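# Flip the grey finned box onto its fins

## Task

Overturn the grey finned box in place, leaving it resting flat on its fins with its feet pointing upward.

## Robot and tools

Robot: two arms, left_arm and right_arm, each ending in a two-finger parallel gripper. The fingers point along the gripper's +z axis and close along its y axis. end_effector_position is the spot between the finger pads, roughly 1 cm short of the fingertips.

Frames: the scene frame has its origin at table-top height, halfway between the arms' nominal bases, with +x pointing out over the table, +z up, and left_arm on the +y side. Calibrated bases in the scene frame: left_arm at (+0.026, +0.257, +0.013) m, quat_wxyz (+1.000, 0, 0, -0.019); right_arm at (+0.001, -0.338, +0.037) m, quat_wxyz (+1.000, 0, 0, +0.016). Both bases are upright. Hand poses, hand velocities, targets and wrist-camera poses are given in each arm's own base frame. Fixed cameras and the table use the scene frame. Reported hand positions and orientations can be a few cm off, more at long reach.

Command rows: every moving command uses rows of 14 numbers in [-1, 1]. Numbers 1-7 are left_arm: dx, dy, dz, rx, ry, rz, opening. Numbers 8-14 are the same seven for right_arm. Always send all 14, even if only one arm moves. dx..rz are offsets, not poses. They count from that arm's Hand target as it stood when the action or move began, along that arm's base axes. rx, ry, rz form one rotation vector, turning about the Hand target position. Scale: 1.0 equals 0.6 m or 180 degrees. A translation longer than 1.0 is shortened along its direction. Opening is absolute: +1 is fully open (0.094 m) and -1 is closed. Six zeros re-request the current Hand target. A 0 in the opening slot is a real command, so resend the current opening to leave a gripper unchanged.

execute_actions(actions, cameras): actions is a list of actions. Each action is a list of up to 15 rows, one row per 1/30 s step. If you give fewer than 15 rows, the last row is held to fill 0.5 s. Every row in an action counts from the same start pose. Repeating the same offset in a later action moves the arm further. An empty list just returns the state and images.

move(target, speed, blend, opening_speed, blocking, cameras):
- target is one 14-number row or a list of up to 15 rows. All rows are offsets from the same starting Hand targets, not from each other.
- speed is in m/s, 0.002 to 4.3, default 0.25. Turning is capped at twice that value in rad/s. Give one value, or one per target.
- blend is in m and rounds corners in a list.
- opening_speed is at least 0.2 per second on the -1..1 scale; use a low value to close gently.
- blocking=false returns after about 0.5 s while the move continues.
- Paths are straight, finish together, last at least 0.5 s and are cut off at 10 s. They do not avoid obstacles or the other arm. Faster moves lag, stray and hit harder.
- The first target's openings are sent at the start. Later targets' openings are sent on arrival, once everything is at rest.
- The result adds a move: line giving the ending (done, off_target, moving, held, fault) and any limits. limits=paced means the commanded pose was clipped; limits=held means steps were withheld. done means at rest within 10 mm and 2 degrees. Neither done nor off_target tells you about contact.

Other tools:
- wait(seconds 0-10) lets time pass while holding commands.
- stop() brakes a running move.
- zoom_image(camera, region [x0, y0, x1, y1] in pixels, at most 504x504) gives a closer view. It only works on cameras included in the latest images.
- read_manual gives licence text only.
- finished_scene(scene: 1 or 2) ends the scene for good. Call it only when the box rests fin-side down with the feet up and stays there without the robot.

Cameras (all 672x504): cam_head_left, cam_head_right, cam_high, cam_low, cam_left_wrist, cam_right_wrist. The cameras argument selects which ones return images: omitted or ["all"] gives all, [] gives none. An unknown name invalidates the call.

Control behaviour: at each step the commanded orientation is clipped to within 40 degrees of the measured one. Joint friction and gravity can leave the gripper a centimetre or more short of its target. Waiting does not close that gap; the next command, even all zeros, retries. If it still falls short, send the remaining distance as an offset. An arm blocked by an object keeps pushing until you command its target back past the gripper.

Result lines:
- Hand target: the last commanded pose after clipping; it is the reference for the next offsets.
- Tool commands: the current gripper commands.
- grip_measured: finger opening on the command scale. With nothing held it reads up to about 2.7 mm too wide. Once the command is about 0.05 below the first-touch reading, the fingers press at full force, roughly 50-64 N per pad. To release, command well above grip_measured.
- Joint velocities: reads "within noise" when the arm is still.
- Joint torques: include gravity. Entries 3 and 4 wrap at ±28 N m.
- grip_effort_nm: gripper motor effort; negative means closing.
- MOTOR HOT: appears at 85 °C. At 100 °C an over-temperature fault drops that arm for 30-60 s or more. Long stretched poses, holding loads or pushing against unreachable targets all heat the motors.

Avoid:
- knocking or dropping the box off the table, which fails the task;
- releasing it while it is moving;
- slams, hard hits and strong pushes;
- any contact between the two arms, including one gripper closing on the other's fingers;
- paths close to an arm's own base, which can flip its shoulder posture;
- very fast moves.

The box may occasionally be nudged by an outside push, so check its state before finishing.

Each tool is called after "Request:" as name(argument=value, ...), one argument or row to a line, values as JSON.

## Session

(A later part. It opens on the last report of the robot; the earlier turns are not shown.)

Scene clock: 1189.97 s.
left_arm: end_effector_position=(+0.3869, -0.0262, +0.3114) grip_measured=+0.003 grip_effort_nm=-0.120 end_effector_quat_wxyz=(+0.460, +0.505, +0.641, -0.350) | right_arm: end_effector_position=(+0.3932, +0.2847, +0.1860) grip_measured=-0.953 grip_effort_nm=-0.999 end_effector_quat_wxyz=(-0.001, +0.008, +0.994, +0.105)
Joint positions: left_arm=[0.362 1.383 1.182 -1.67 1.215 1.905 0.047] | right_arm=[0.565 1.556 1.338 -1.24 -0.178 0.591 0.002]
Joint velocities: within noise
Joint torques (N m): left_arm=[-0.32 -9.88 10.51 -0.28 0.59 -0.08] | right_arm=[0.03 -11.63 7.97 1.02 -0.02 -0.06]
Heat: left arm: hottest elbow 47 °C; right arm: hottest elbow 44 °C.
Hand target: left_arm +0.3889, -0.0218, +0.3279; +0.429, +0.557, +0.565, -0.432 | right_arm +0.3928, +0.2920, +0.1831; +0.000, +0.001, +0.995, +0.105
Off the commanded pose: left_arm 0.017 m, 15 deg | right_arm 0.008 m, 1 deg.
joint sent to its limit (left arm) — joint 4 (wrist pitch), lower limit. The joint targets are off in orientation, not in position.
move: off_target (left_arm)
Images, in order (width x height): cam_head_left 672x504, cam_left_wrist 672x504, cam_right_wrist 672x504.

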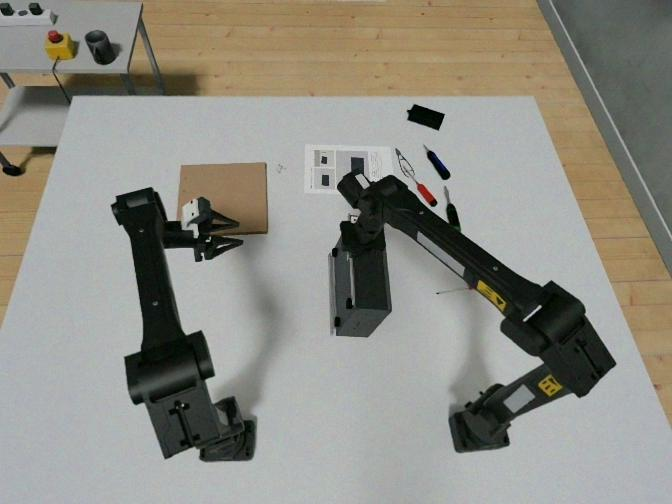

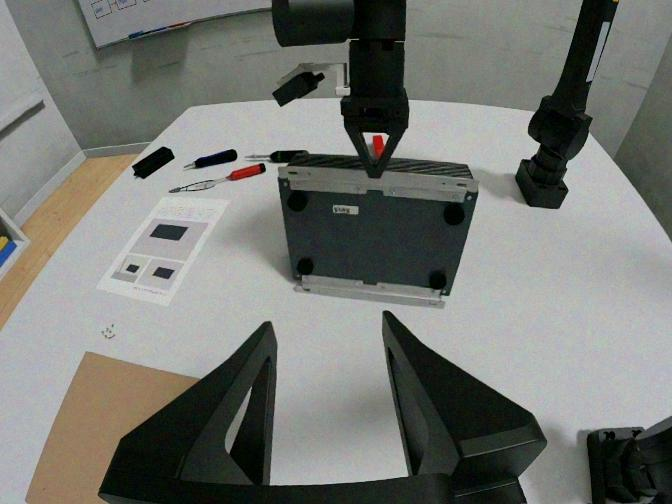

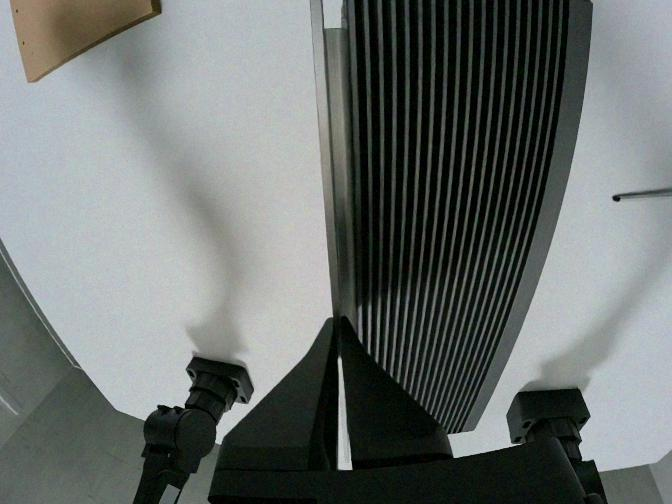

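Request:
move(
  target=[
    [0,0.0,0.0,0,0,0,0,0,-0.131,0.004,0.111,0,0,-1],
    [0,0.0,0.0,0,0,0,0,0,-0.221,-0.035,0.222,0,0,-1],
  ],
  speed=0.06,
  blend=0.02,
)

Scene clock: 1224.83 s.
left_arm: end_effector_position=(+0.3869, -0.0262, +0.3114) grip_measured=+0.003 grip_effort_nm=-0.115 end_effector_quat_wxyz=(+0.460, +0.505, +0.641, -0.350) | right_arm: end_effector_position=(+0.3859, +0.1557, +0.1810) grip_measured=-0.956 grip_effort_nm=-1.043 end_effector_quat_wxyz=(+0.006, +0.007, +0.898, +0.440)
Joint positions: left_arm=[0.362 1.383 1.182 -1.67 1.215 1.905 0.047] | right_arm=[0.053 1.407 0.989 -1.055 -0.907 0.117 0.002]
Joint velocities: within noise
Joint torques (N m): left_arm=[-0.21 -9.88 10.51 -0.29 0.58 -0.08] | right_arm=[-0.5 -5.3 7.05 1.91 -0.5 -0.34]
Heat: left arm: hottest elbow 47 °C; right arm: hottest elbow 41 °C.
Hand target: left_arm +0.3889, -0.0218, +0.3279; +0.429, +0.557, +0.565, -0.432 | right_arm +0.3929, +0.1594, +0.1623; +0.000, +0.000, +0.899, +0.438
Off the commanded pose: left_arm 0.017 m, 15 deg | right_arm 0.020 m, 1 deg.
joint sent to its limit (left arm) — joint 4 (wrist pitch), lower limit. The joint targets are off in orientation, not in position.
move: off_target (left_arm, right_arm)

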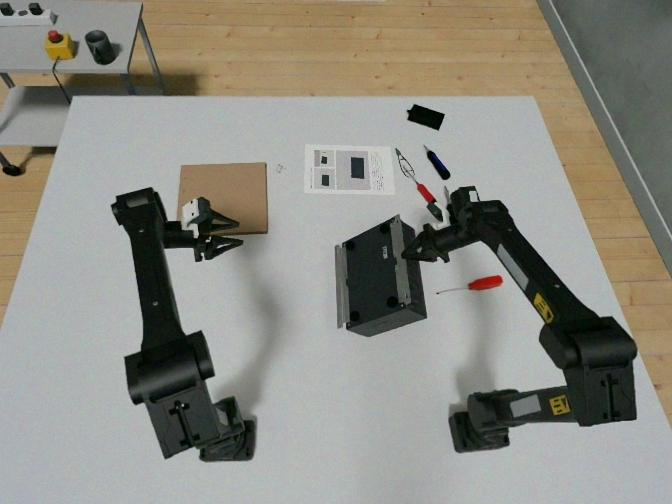

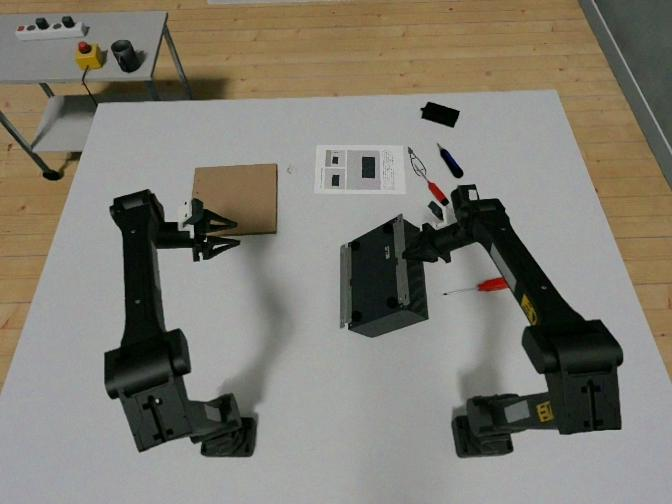

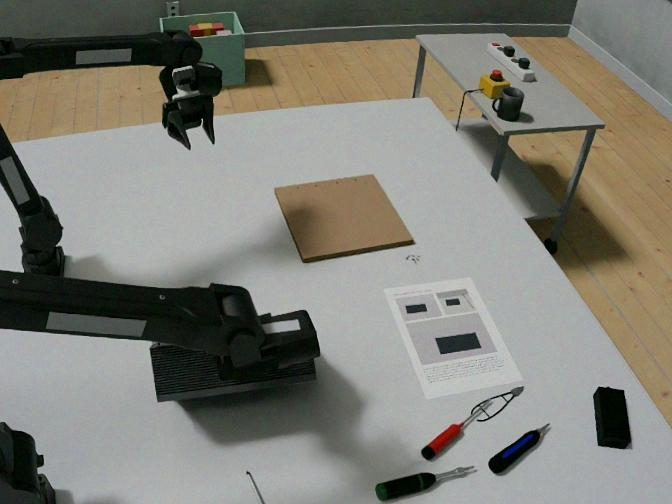

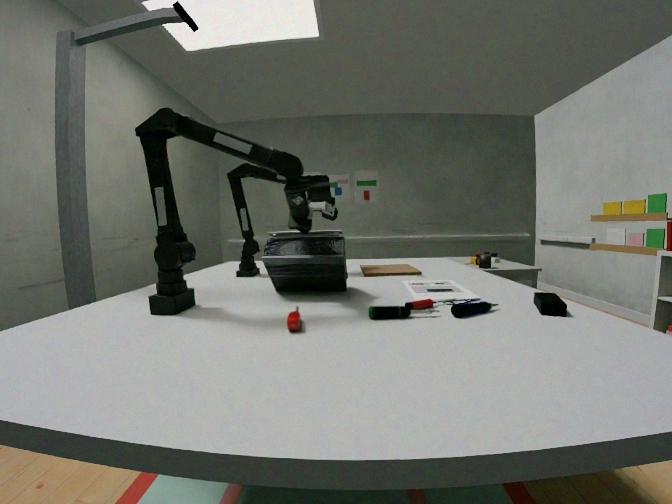

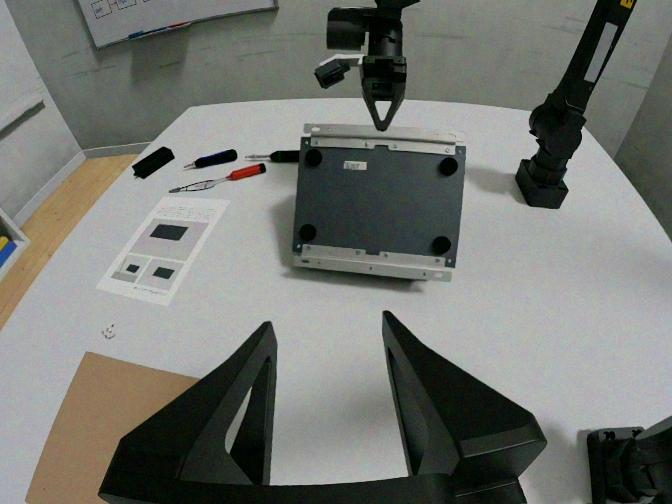

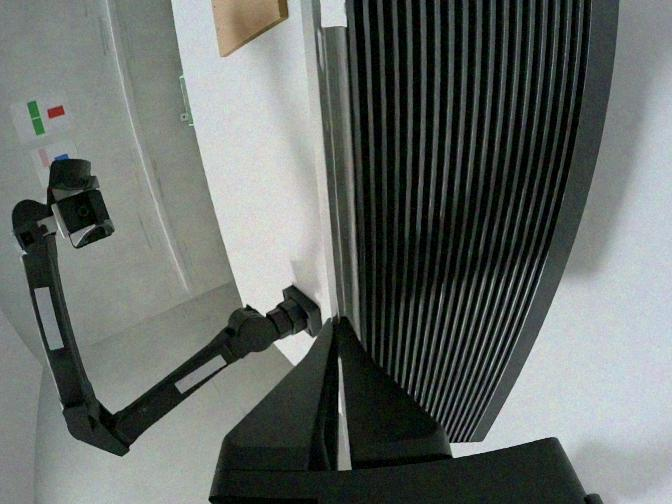

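Request:
move(
  target=[
    [0,0.0,0.0,0,0,0,0,0,-0.055,-0.075,0.111,0,0,-1],
    [0,0.0,0.0,0,0,0,0,0.0,-0.06,-0.185,0.211,0,0,-1],
  ],
  speed=0.05,
  blend=0.02,
)

Request:
zoom_image(
  camera="cam_low",
  region=[250, 210, 400, 310],
)

Request:
zoom_image(
  camera="cam_left_wrist",
  region=[250, 60, 500, 310],
)

Scene clock: 1242.57 s.
left_arm: end_effector_position=(+0.3869, -0.0262, +0.3114) grip_measured=+0.003 grip_effort_nm=-0.120 end_effector_quat_wxyz=(+0.460, +0.505, +0.641, -0.350) | right_arm: end_effector_position=(+0.3804, +0.1215, +0.0623) grip_measured=-0.956 grip_effort_nm=-1.043 end_effector_quat_wxyz=(+0.003, +0.010, +0.723, +0.690)
Joint positions: left_arm=[0.362 1.383 1.182 -1.67 1.215 1.906 0.047] | right_arm=[-0.131 2.067 1.009 -1.693 -1.448 -1.174 0.002]
Joint velocities: within noise
Joint torques (N m): left_arm=[-0.32 -9.93 10.51 -0.25 0.57 -0.07] | right_arm=[0.67 -9.29 5.52 -0.66 -0.78 -0.24]
Heat: left arm: hottest elbow 47 °C; right arm: hottest elbow 41 °C.
Hand target: left_arm +0.3889, -0.0218, +0.3279; +0.429, +0.557, +0.565, -0.432 | right_arm +0.3928, +0.1234, +0.0512; -0.001, +0.000, +0.707, +0.707
Off the commanded pose: left_arm 0.017 m, 15 deg | right_arm 0.017 m, 3 deg.
joint read past its limit (right arm) — joint 4 (wrist pitch), lower limit.
joint sent to its limit (left arm) — joint 4 (wrist pitch), lower limit. The joint targets are off in orientation, not in position.
joint sent to its limit (right arm) — joint 4 (wrist pitch), lower limit. The joint targets are off in orientation, not in position.
move: off_target (left_arm, right_arm)

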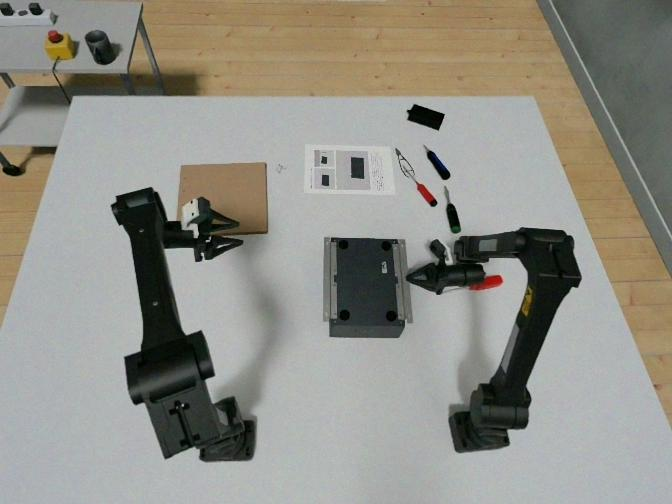

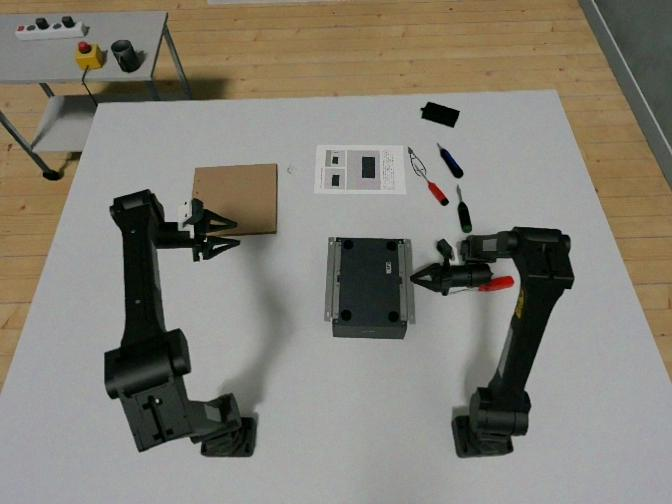

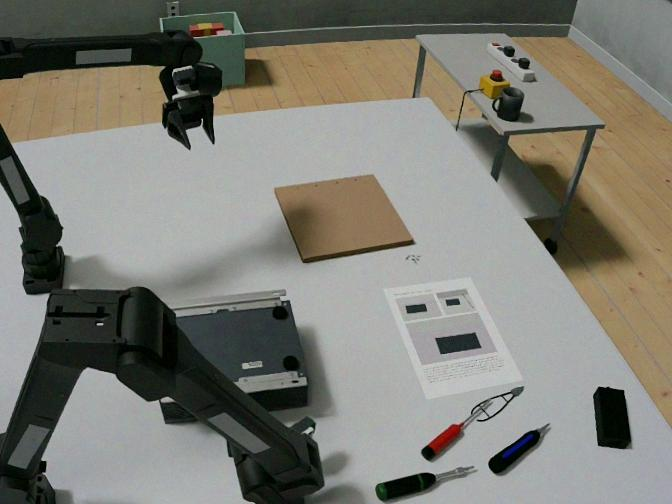

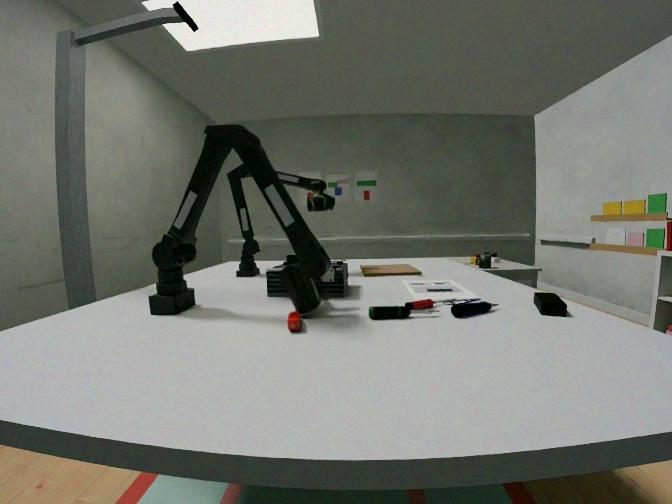

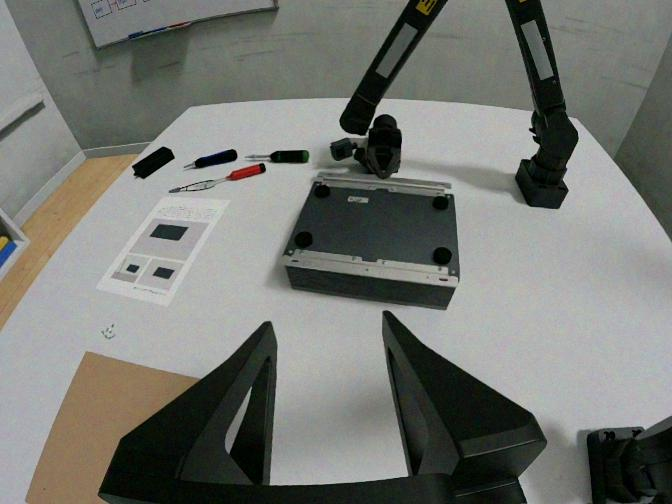

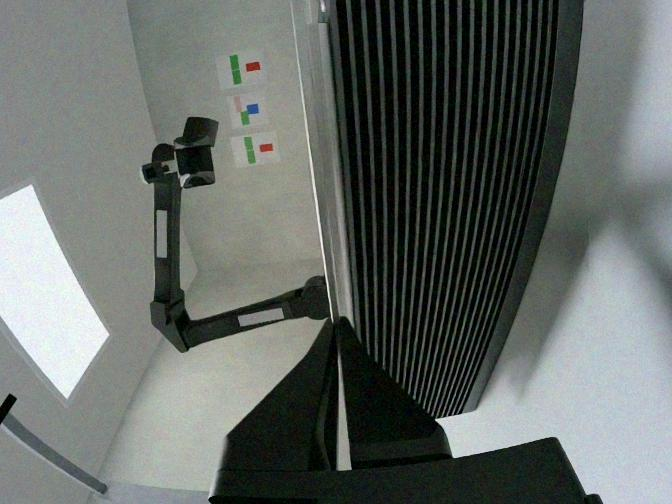

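Scaled by 3.360.

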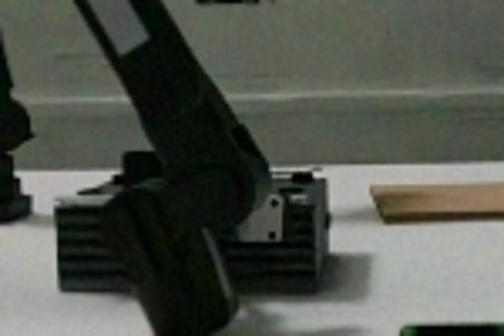

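Scaled by 2.016 from the camera's 672x504 image, which has a finer 960x720 frame.

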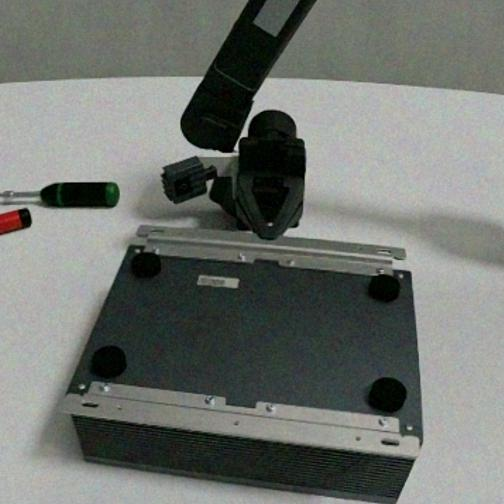

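Request:
move(
  target=[
    [0,0.0,0.0,0,0,0,0,0.02,0.06,-0.01,0,0,0,-1],
    [0,0.0,0.0,0,0,0,0,0.1,0.2,-0.01,0,0,0,-1],
  ],
  speed=0.06,
)

Request:
zoom_image(
  camera="cam_low",
  region=[250, 210, 400, 310],
)

Scene clock: 1251.47 s.
left_arm: end_effector_position=(+0.3869, -0.0262, +0.3114) grip_measured=+0.003 grip_effort_nm=-0.115 end_effector_quat_wxyz=(+0.460, +0.505, +0.641, -0.350) | right_arm: end_effector_position=(+0.3998, +0.1358, +0.0625) grip_measured=-0.956 grip_effort_nm=-1.038 end_effector_quat_wxyz=(+0.020, +0.013, +0.714, +0.700)
Joint positions: left_arm=[0.362 1.383 1.182 -1.67 1.215 1.906 0.047] | right_arm=[-0.09 2.093 1.048 -1.693 -1.523 -1.177 0.002]
Joint velocities: within noise
Joint torques (N m): left_arm=[-0.32 -9.93 10.5 -0.29 0.57 -0.09] | right_arm=[-0.32 -13.04 2.51 -0.59 -0.28 -0.11]
Heat: left arm: hottest elbow 47 °C; right arm: hottest elbow 40 °C.
Hand target: left_arm +0.3889, -0.0218, +0.3279; +0.429, +0.557, +0.565, -0.432 | right_arm +0.3987, +0.1343, +0.0616; +0.021, +0.013, +0.714, +0.700 (not the last commanded pose)
Off the commanded pose: left_arm 0.017 m, 15 deg | right_arm 0.121 m, 3 deg.
joint read past its limit (right arm) — joint 4 (wrist pitch), lower limit.
joint sent to its limit (left arm) — joint 4 (wrist pitch), lower limit.
move: held (right_arm; a check stopped the path), off_target (left_arm); path passed 1 of 2 targets; limits=held
pose unreachable (right arm): on one or more control steps of this call, first in action 0 (counted from 0), this arm could not follow its commanded pose, so it was not sent that pose on those steps. It may still have moved: this result reports where it is.
cause: moving toward the commanded pose would bring two parts of the arm too close to each other (its wrist (the part past joint 4) and its wrist camera, with joints 5 (wrist yaw) and 6 (wrist roll) between them).

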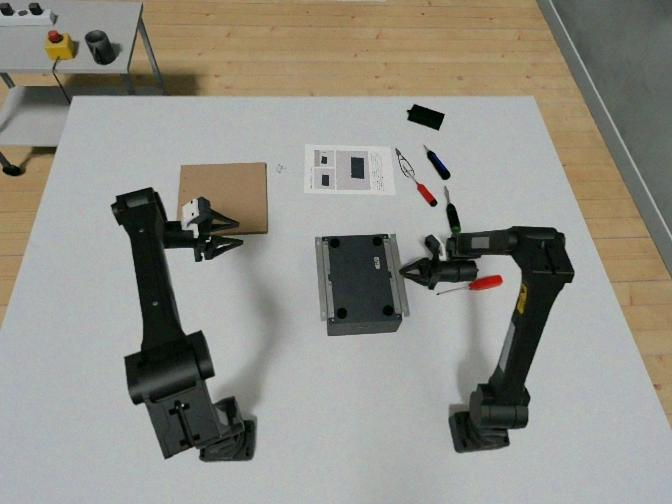

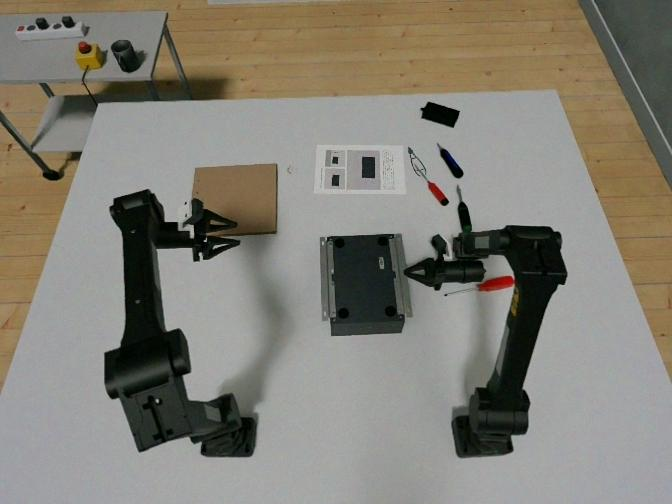

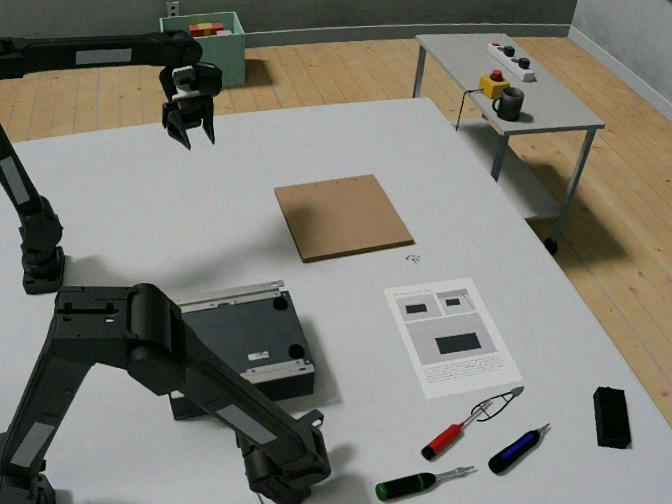

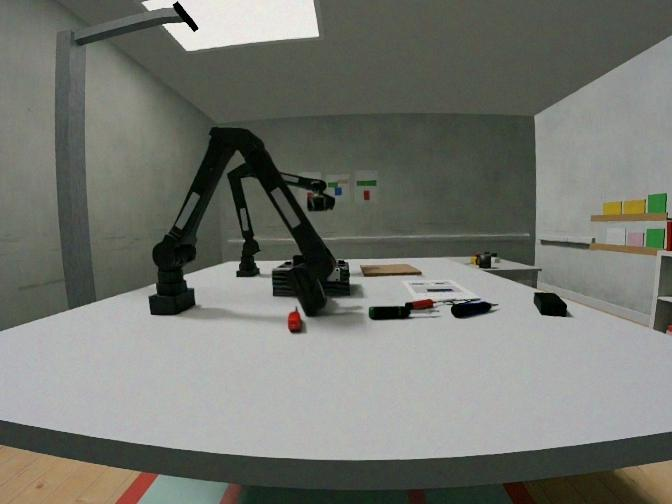

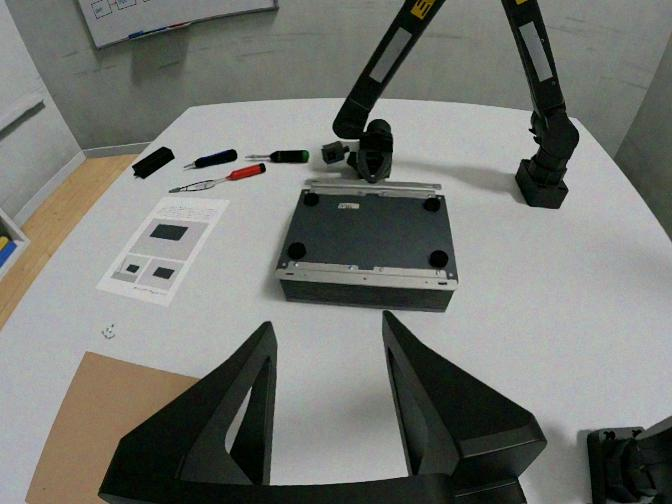

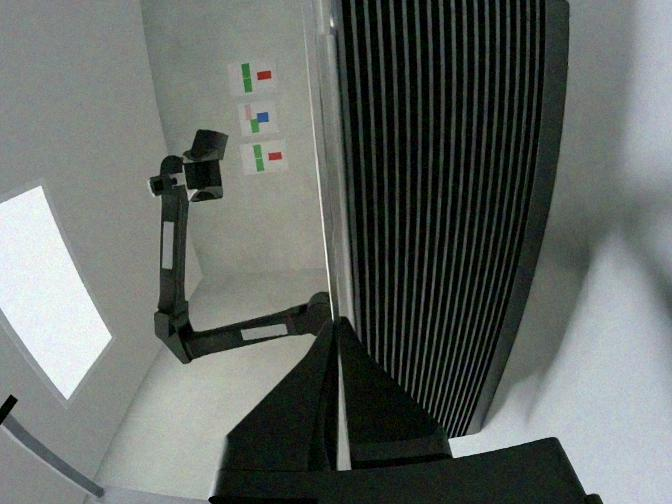

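Scaled by 3.360.

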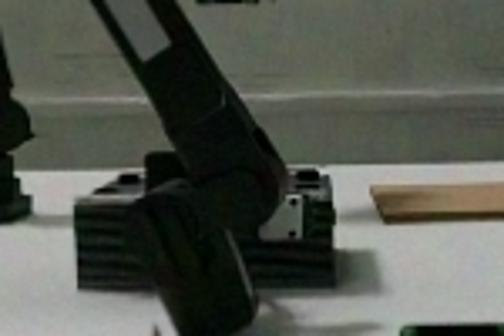

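Request:
move(
  target=[0,0.0,0.0,0,0,0,0,-0.01,0.15,0,0,0,0,-1],
  speed=0.06,
  cameras=["cam_head_left","cam_left_wrist"],
)

Scene clock: 1256.57 s.
left_arm: end_effector_position=(+0.3869, -0.0262, +0.3114) grip_measured=+0.003 grip_effort_nm=-0.115 end_effector_quat_wxyz=(+0.460, +0.505, +0.641, -0.350) | right_arm: end_effector_position=(+0.3997, +0.1359, +0.0627) grip_measured=-0.956 grip_effort_nm=-1.038 end_effector_quat_wxyz=(+0.022, +0.017, +0.712, +0.702)
Joint positions: left_arm=[0.362 1.383 1.182 -1.67 1.215 1.906 0.047] | right_arm=[-0.09 2.091 1.042 -1.686 -1.534 -1.171 0.002]
Joint velocities: within noise
Joint torques (N m): left_arm=[-0.32 -9.93 10.44 -0.28 0.59 -0.07] | right_arm=[-0.38 -13.8 2.7 -0.83 -0.27 -0.14]
Heat: left arm: hottest elbow 47 °C; right arm: hottest elbow 40 °C.
Hand target: left_arm +0.3888, -0.0226, +0.3275; +0.462, +0.526, +0.621, -0.352 (not the last commanded pose) | right_arm +0.3998, +0.1359, +0.0627; +0.022, +0.016, +0.712, +0.701 (not the last commanded pose)
Off the commanded pose: left_arm 0.017 m, 15 deg | right_arm 0.089 m, 1 deg.
joint sent to its limit (left arm) — joint 4 (wrist pitch), lower limit.
move: held (right_arm; a check stopped the path), off_target (left_arm; braked when a check withheld steps of right_arm); limits=held
pose unreachable (right arm): on one or more control steps of this call, first in action 0 (counted from 0), this arm could not follow its commanded pose, so it was not sent that pose on those steps. It may still have moved: this result reports where it is.
cause: moving toward the commanded pose would bring two parts of the arm too close to each other (its wrist (the part past joint 4) and its wrist camera, with joints 5 (wrist yaw) and 6 (wrist roll) between them).
Images, in order (width x height): cam_head_left 672x504, cam_left_wrist 672x504.

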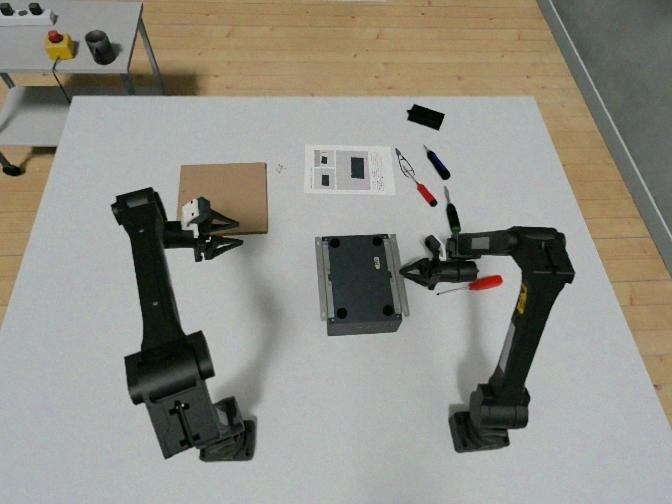

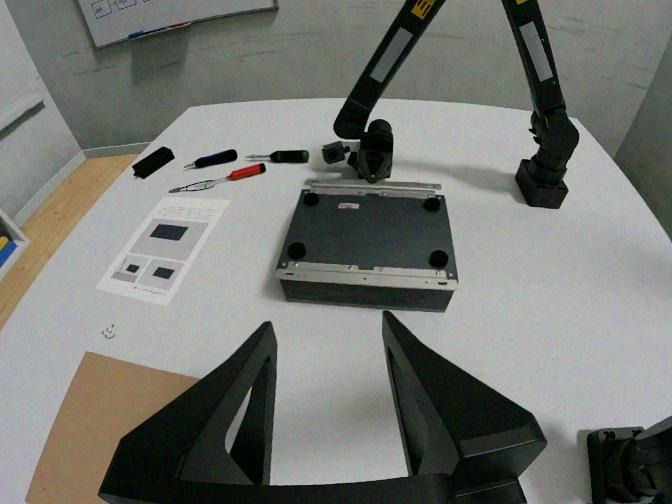

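Request:
move(
  target=[
    [0,0.0,0.0,0,0,0,0,0,0,0,0,0,0,-0.65],
    [0,0.0,0.0,0,0,0,0,-0.01,-0.06,0.0,0,0,-0.06,-0.65],
    [0,0.0,0.0,0,0,0,0,-0.02,-0.1,0.16,-0.1,0,-0.06,0.5],
  ],
  speed=0.08,
  opening_speed=1,
)

Scene clock: 1267.43 s.
left_arm: end_effector_position=(+0.3869, -0.0262, +0.3114) grip_measured=+0.003 grip_effort_nm=-0.120 end_effector_quat_wxyz=(+0.460, +0.505, +0.641, -0.350) | right_arm: end_effector_position=(+0.3982, +0.1359, +0.0619) grip_measured=-0.652 grip_effort_nm=0.081 end_effector_quat_wxyz=(+0.023, +0.020, +0.711, +0.702)
Joint positions: left_arm=[0.362 1.383 1.182 -1.67 1.215 1.906 0.047] | right_arm=[-0.09 2.091 1.036 -1.681 -1.538 -1.171 0.016]
Joint velocities: within noise
Joint torques (N m): left_arm=[-0.32 -10.05 10.37 -0.28 0.59 -0.07] | right_arm=[-0.97 -13.45 3.03 -0.64 -0.28 -0.11]
Heat: left arm: hottest elbow 47 °C; right arm: hottest elbow 39 °C.
Hand target: left_arm +0.3887, -0.0232, +0.3272; +0.467, +0.520, +0.631, -0.337 (not the last commanded pose) | right_arm +0.3989, +0.1359, +0.0622; +0.023, +0.019, +0.712, +0.702 (not the last commanded pose)
Tool commands: left_gripper/opening=+0.0 right_gripper/opening=-0.65
Off the commanded pose: left_arm 0.017 m, 3 deg | right_arm 0.114 m, 21 deg.
joint sent to its limit (left arm) — joint 4 (wrist pitch), lower limit.
move: held (right_arm; a check stopped the path), off_target (left_arm; braked when a check withheld steps of right_arm); path passed 1 of 3 targets; target 3's new opening was not sent; limits=held
pose unreachable (right arm): on one or more control steps of this call, first in action 0 (counted from 0), this arm could not follow its commanded pose, so it was not sent that pose on those steps. It may still have moved: this result reports where it is.
cause: moving toward the commanded pose would bring two parts of the arm too close to each other (its wrist (the part past joint 4) and its wrist camera, with joints 5 (wrist yaw) and 6 (wrist roll) between them).

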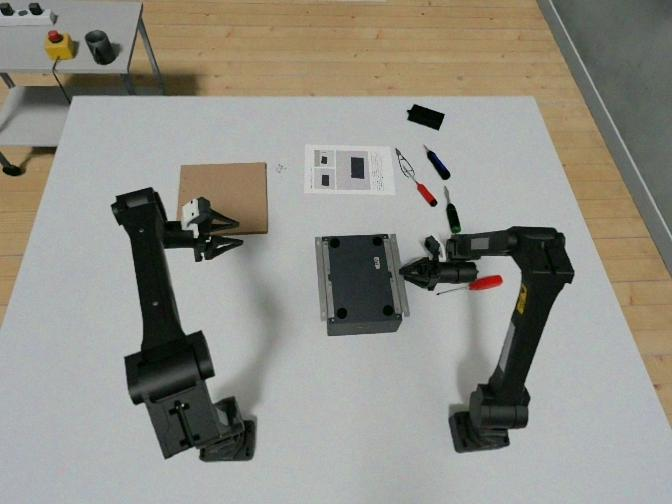

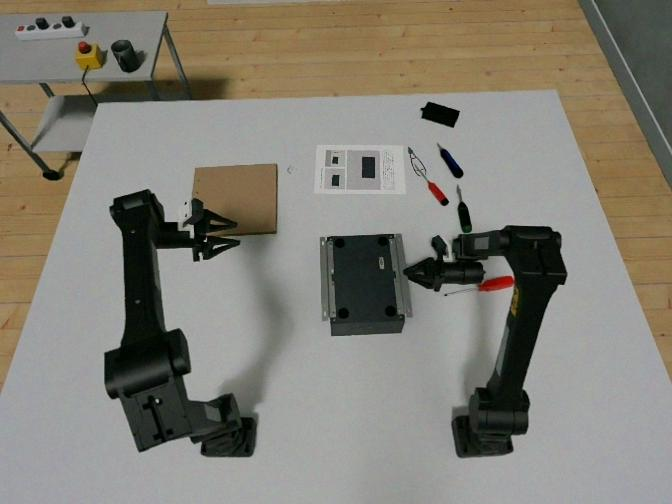

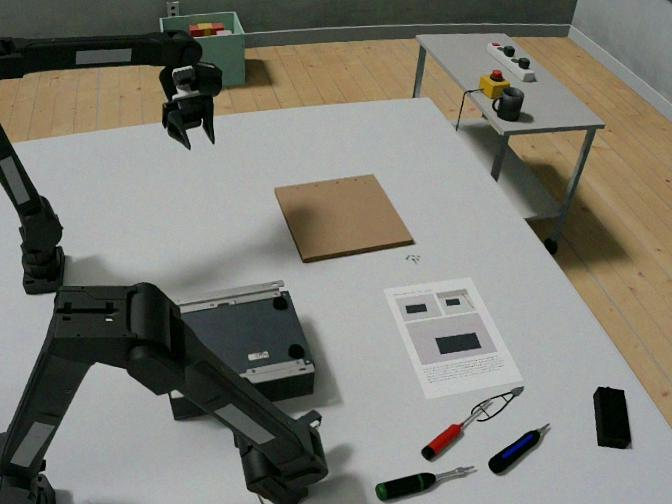

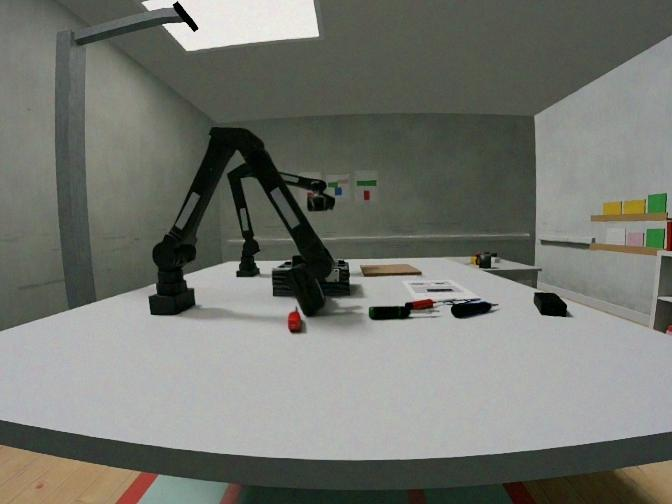

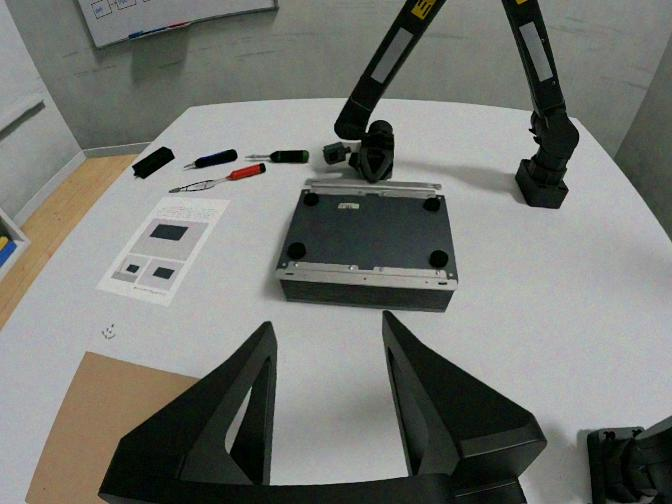

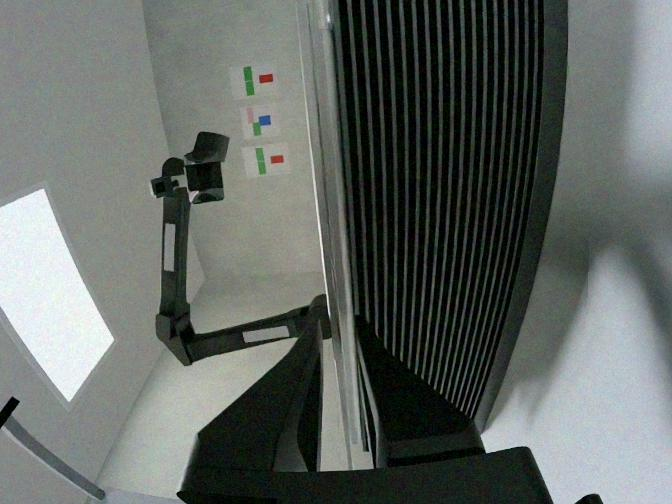

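Request:
move(
  target=[
    [0,0.0,0.0,0,0,0,0,0,0,0,0,0,-0.08,-0.6],
    [0,0.0,0.0,0,0,0,0,-0.015,-0.05,0,0,0,-0.08,-0.6],
  ],
  speed=0.06,
  cameras=["cam_head_left","cam_left_wrist","cam_right_wrist"],
)

Scene clock: 1274.43 s.
left_arm: end_effector_position=(+0.3869, -0.0262, +0.3114) grip_measured=+0.003 grip_effort_nm=-0.115 end_effector_quat_wxyz=(+0.460, +0.505, +0.641, -0.350) | right_arm: end_effector_position=(+0.3984, +0.1359, +0.0620) grip_measured=-0.602 grip_effort_nm=0.076 end_effector_quat_wxyz=(+0.023, +0.020, +0.711, +0.702)
Joint positions: left_arm=[0.362 1.383 1.182 -1.67 1.215 1.906 0.047] | right_arm=[-0.09 2.091 1.036 -1.681 -1.539 -1.171 0.019]
Joint velocities: within noise
Joint torques (N m): left_arm=[-0.32 -9.82 10.28 -0.31 0.59 -0.07] | right_arm=[-0.62 -13.22 2.73 -0.85 -0.3 -0.1]
Heat: left arm: hottest elbow 47 °C; right arm: hottest elbow 38 °C.
Hand target: left_arm +0.3885, -0.0237, +0.3269; +0.469, +0.518, +0.634, -0.333 (not the last commanded pose) | right_arm +0.3982, +0.1359, +0.0620; +0.023, +0.020, +0.711, +0.702 (not the last commanded pose)
Off the commanded pose: left_arm 0.016 m, 3 deg | right_arm 0.031 m, 14 deg.
joint sent to its limit (left arm) — joint 4 (wrist pitch), lower limit.
move: held (right_arm; a check stopped the path), off_target (left_arm; braked when a check withheld steps of right_arm); path passed 0 of 2 targets; limits=held
pose unreachable (right arm): on one or more control steps of this call, first in action 0 (counted from 0), this arm could not follow its commanded pose, so it was not sent that pose on those steps. It may still have moved: this result reports where it is.
cause: moving toward the commanded pose would bring two parts of the arm too close to each other (its wrist (the part past joint 4) and its wrist camera, with joints 5 (wrist yaw) and 6 (wrist roll) between them).
Images, in order (width x height): cam_head_left 672x504, cam_left_wrist 672x504, cam_right_wrist 672x504.

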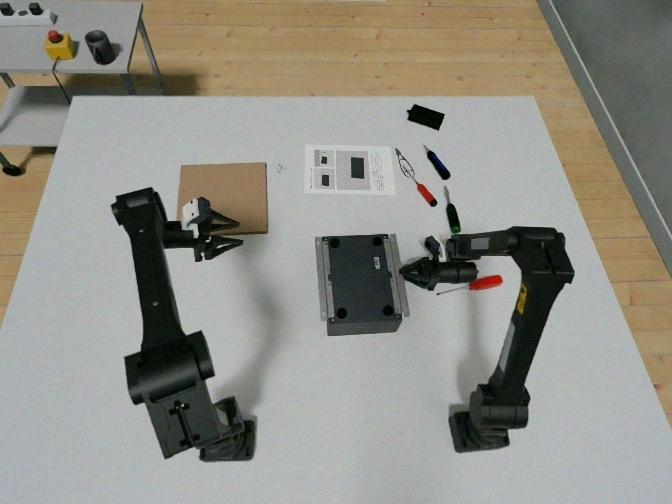

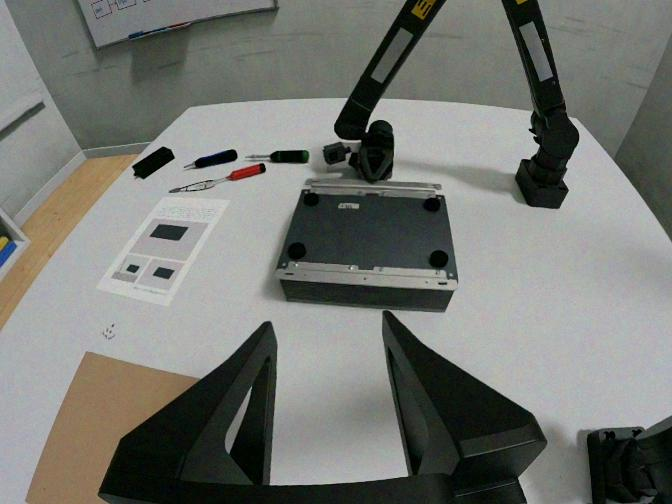

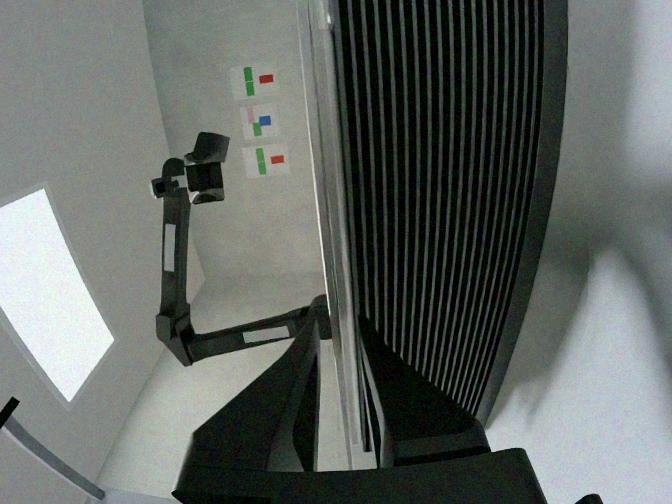

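Request:
move(
  target=[
    [0,0.0,0.0,0,0,0,0,-0.0,0,0,-0.08,0,0.0,-0.2],
    [0,0.0,0.0,0,0,0,0,-0.03,-0.05,0.0,-0.09,0,0.0,-0.2],
  ],
  speed=0.06,
  cameras=["cam_head_left","cam_left_wrist","cam_right_wrist"],
)

Scene clock: 1286.40 s.
left_arm: end_effector_position=(+0.3867, -0.0263, +0.3119) grip_measured=+0.003 grip_effort_nm=-0.120 end_effector_quat_wxyz=(+0.460, +0.506, +0.641, -0.349) | right_arm: end_effector_position=(+0.3731, +0.1118, +0.0583) grip_measured=-0.202 grip_effort_nm=0.071 end_effector_quat_wxyz=(+0.016, +0.018, +0.802, +0.597)
Joint positions: left_arm=[0.362 1.381 1.182 -1.67 1.215 1.906 0.047] | right_arm=[-0.142 1.777 0.835 -0.928 -1.265 -0.316 0.038]
Joint velocities: within noise
Joint torques (N m): left_arm=[-0.38 -9.76 10.3 -0.28 0.6 -0.08] | right_arm=[-1.73 -11.63 5.46 -0.31 -0.6 -0.26]
Heat: left arm: hottest elbow 47 °C; right arm: hottest elbow 37 °C.
Hand target: left_arm +0.3884, -0.0237, +0.3269; +0.469, +0.518, +0.634, -0.333 | right_arm +0.3801, +0.1061, +0.0620; +0.025, +0.016, +0.803, +0.595
Off the commanded pose: left_arm 0.015 m, 3 deg | right_arm 0.010 m, 1 deg.
joint sent to its limit (left arm) — joint 4 (wrist pitch), lower limit. The joint targets still meet the commanded pose.
move: off_target (left_arm)
Images, in order (width x height): cam_head_left 672x504, cam_left_wrist 672x504, cam_right_wrist 672x504.

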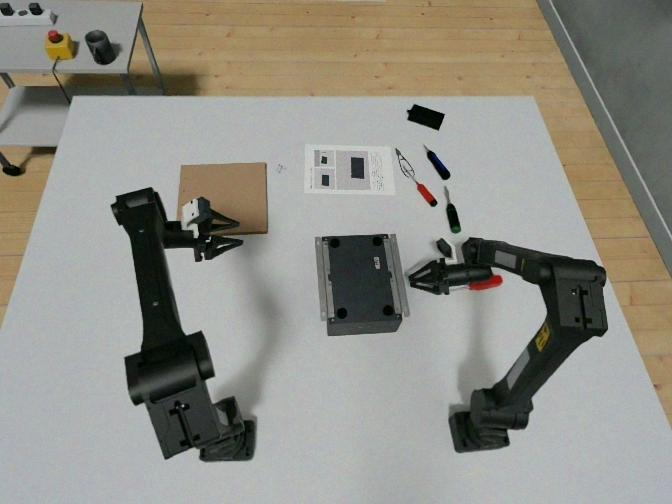

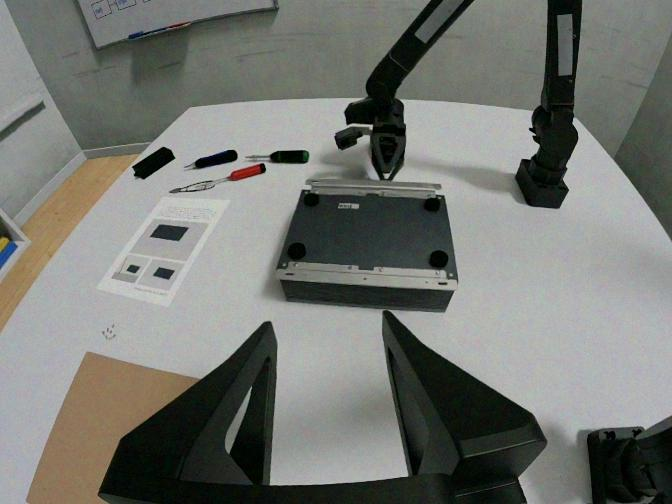

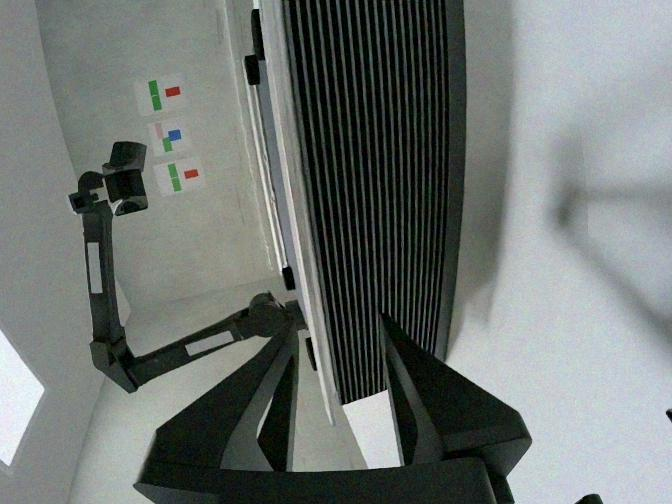

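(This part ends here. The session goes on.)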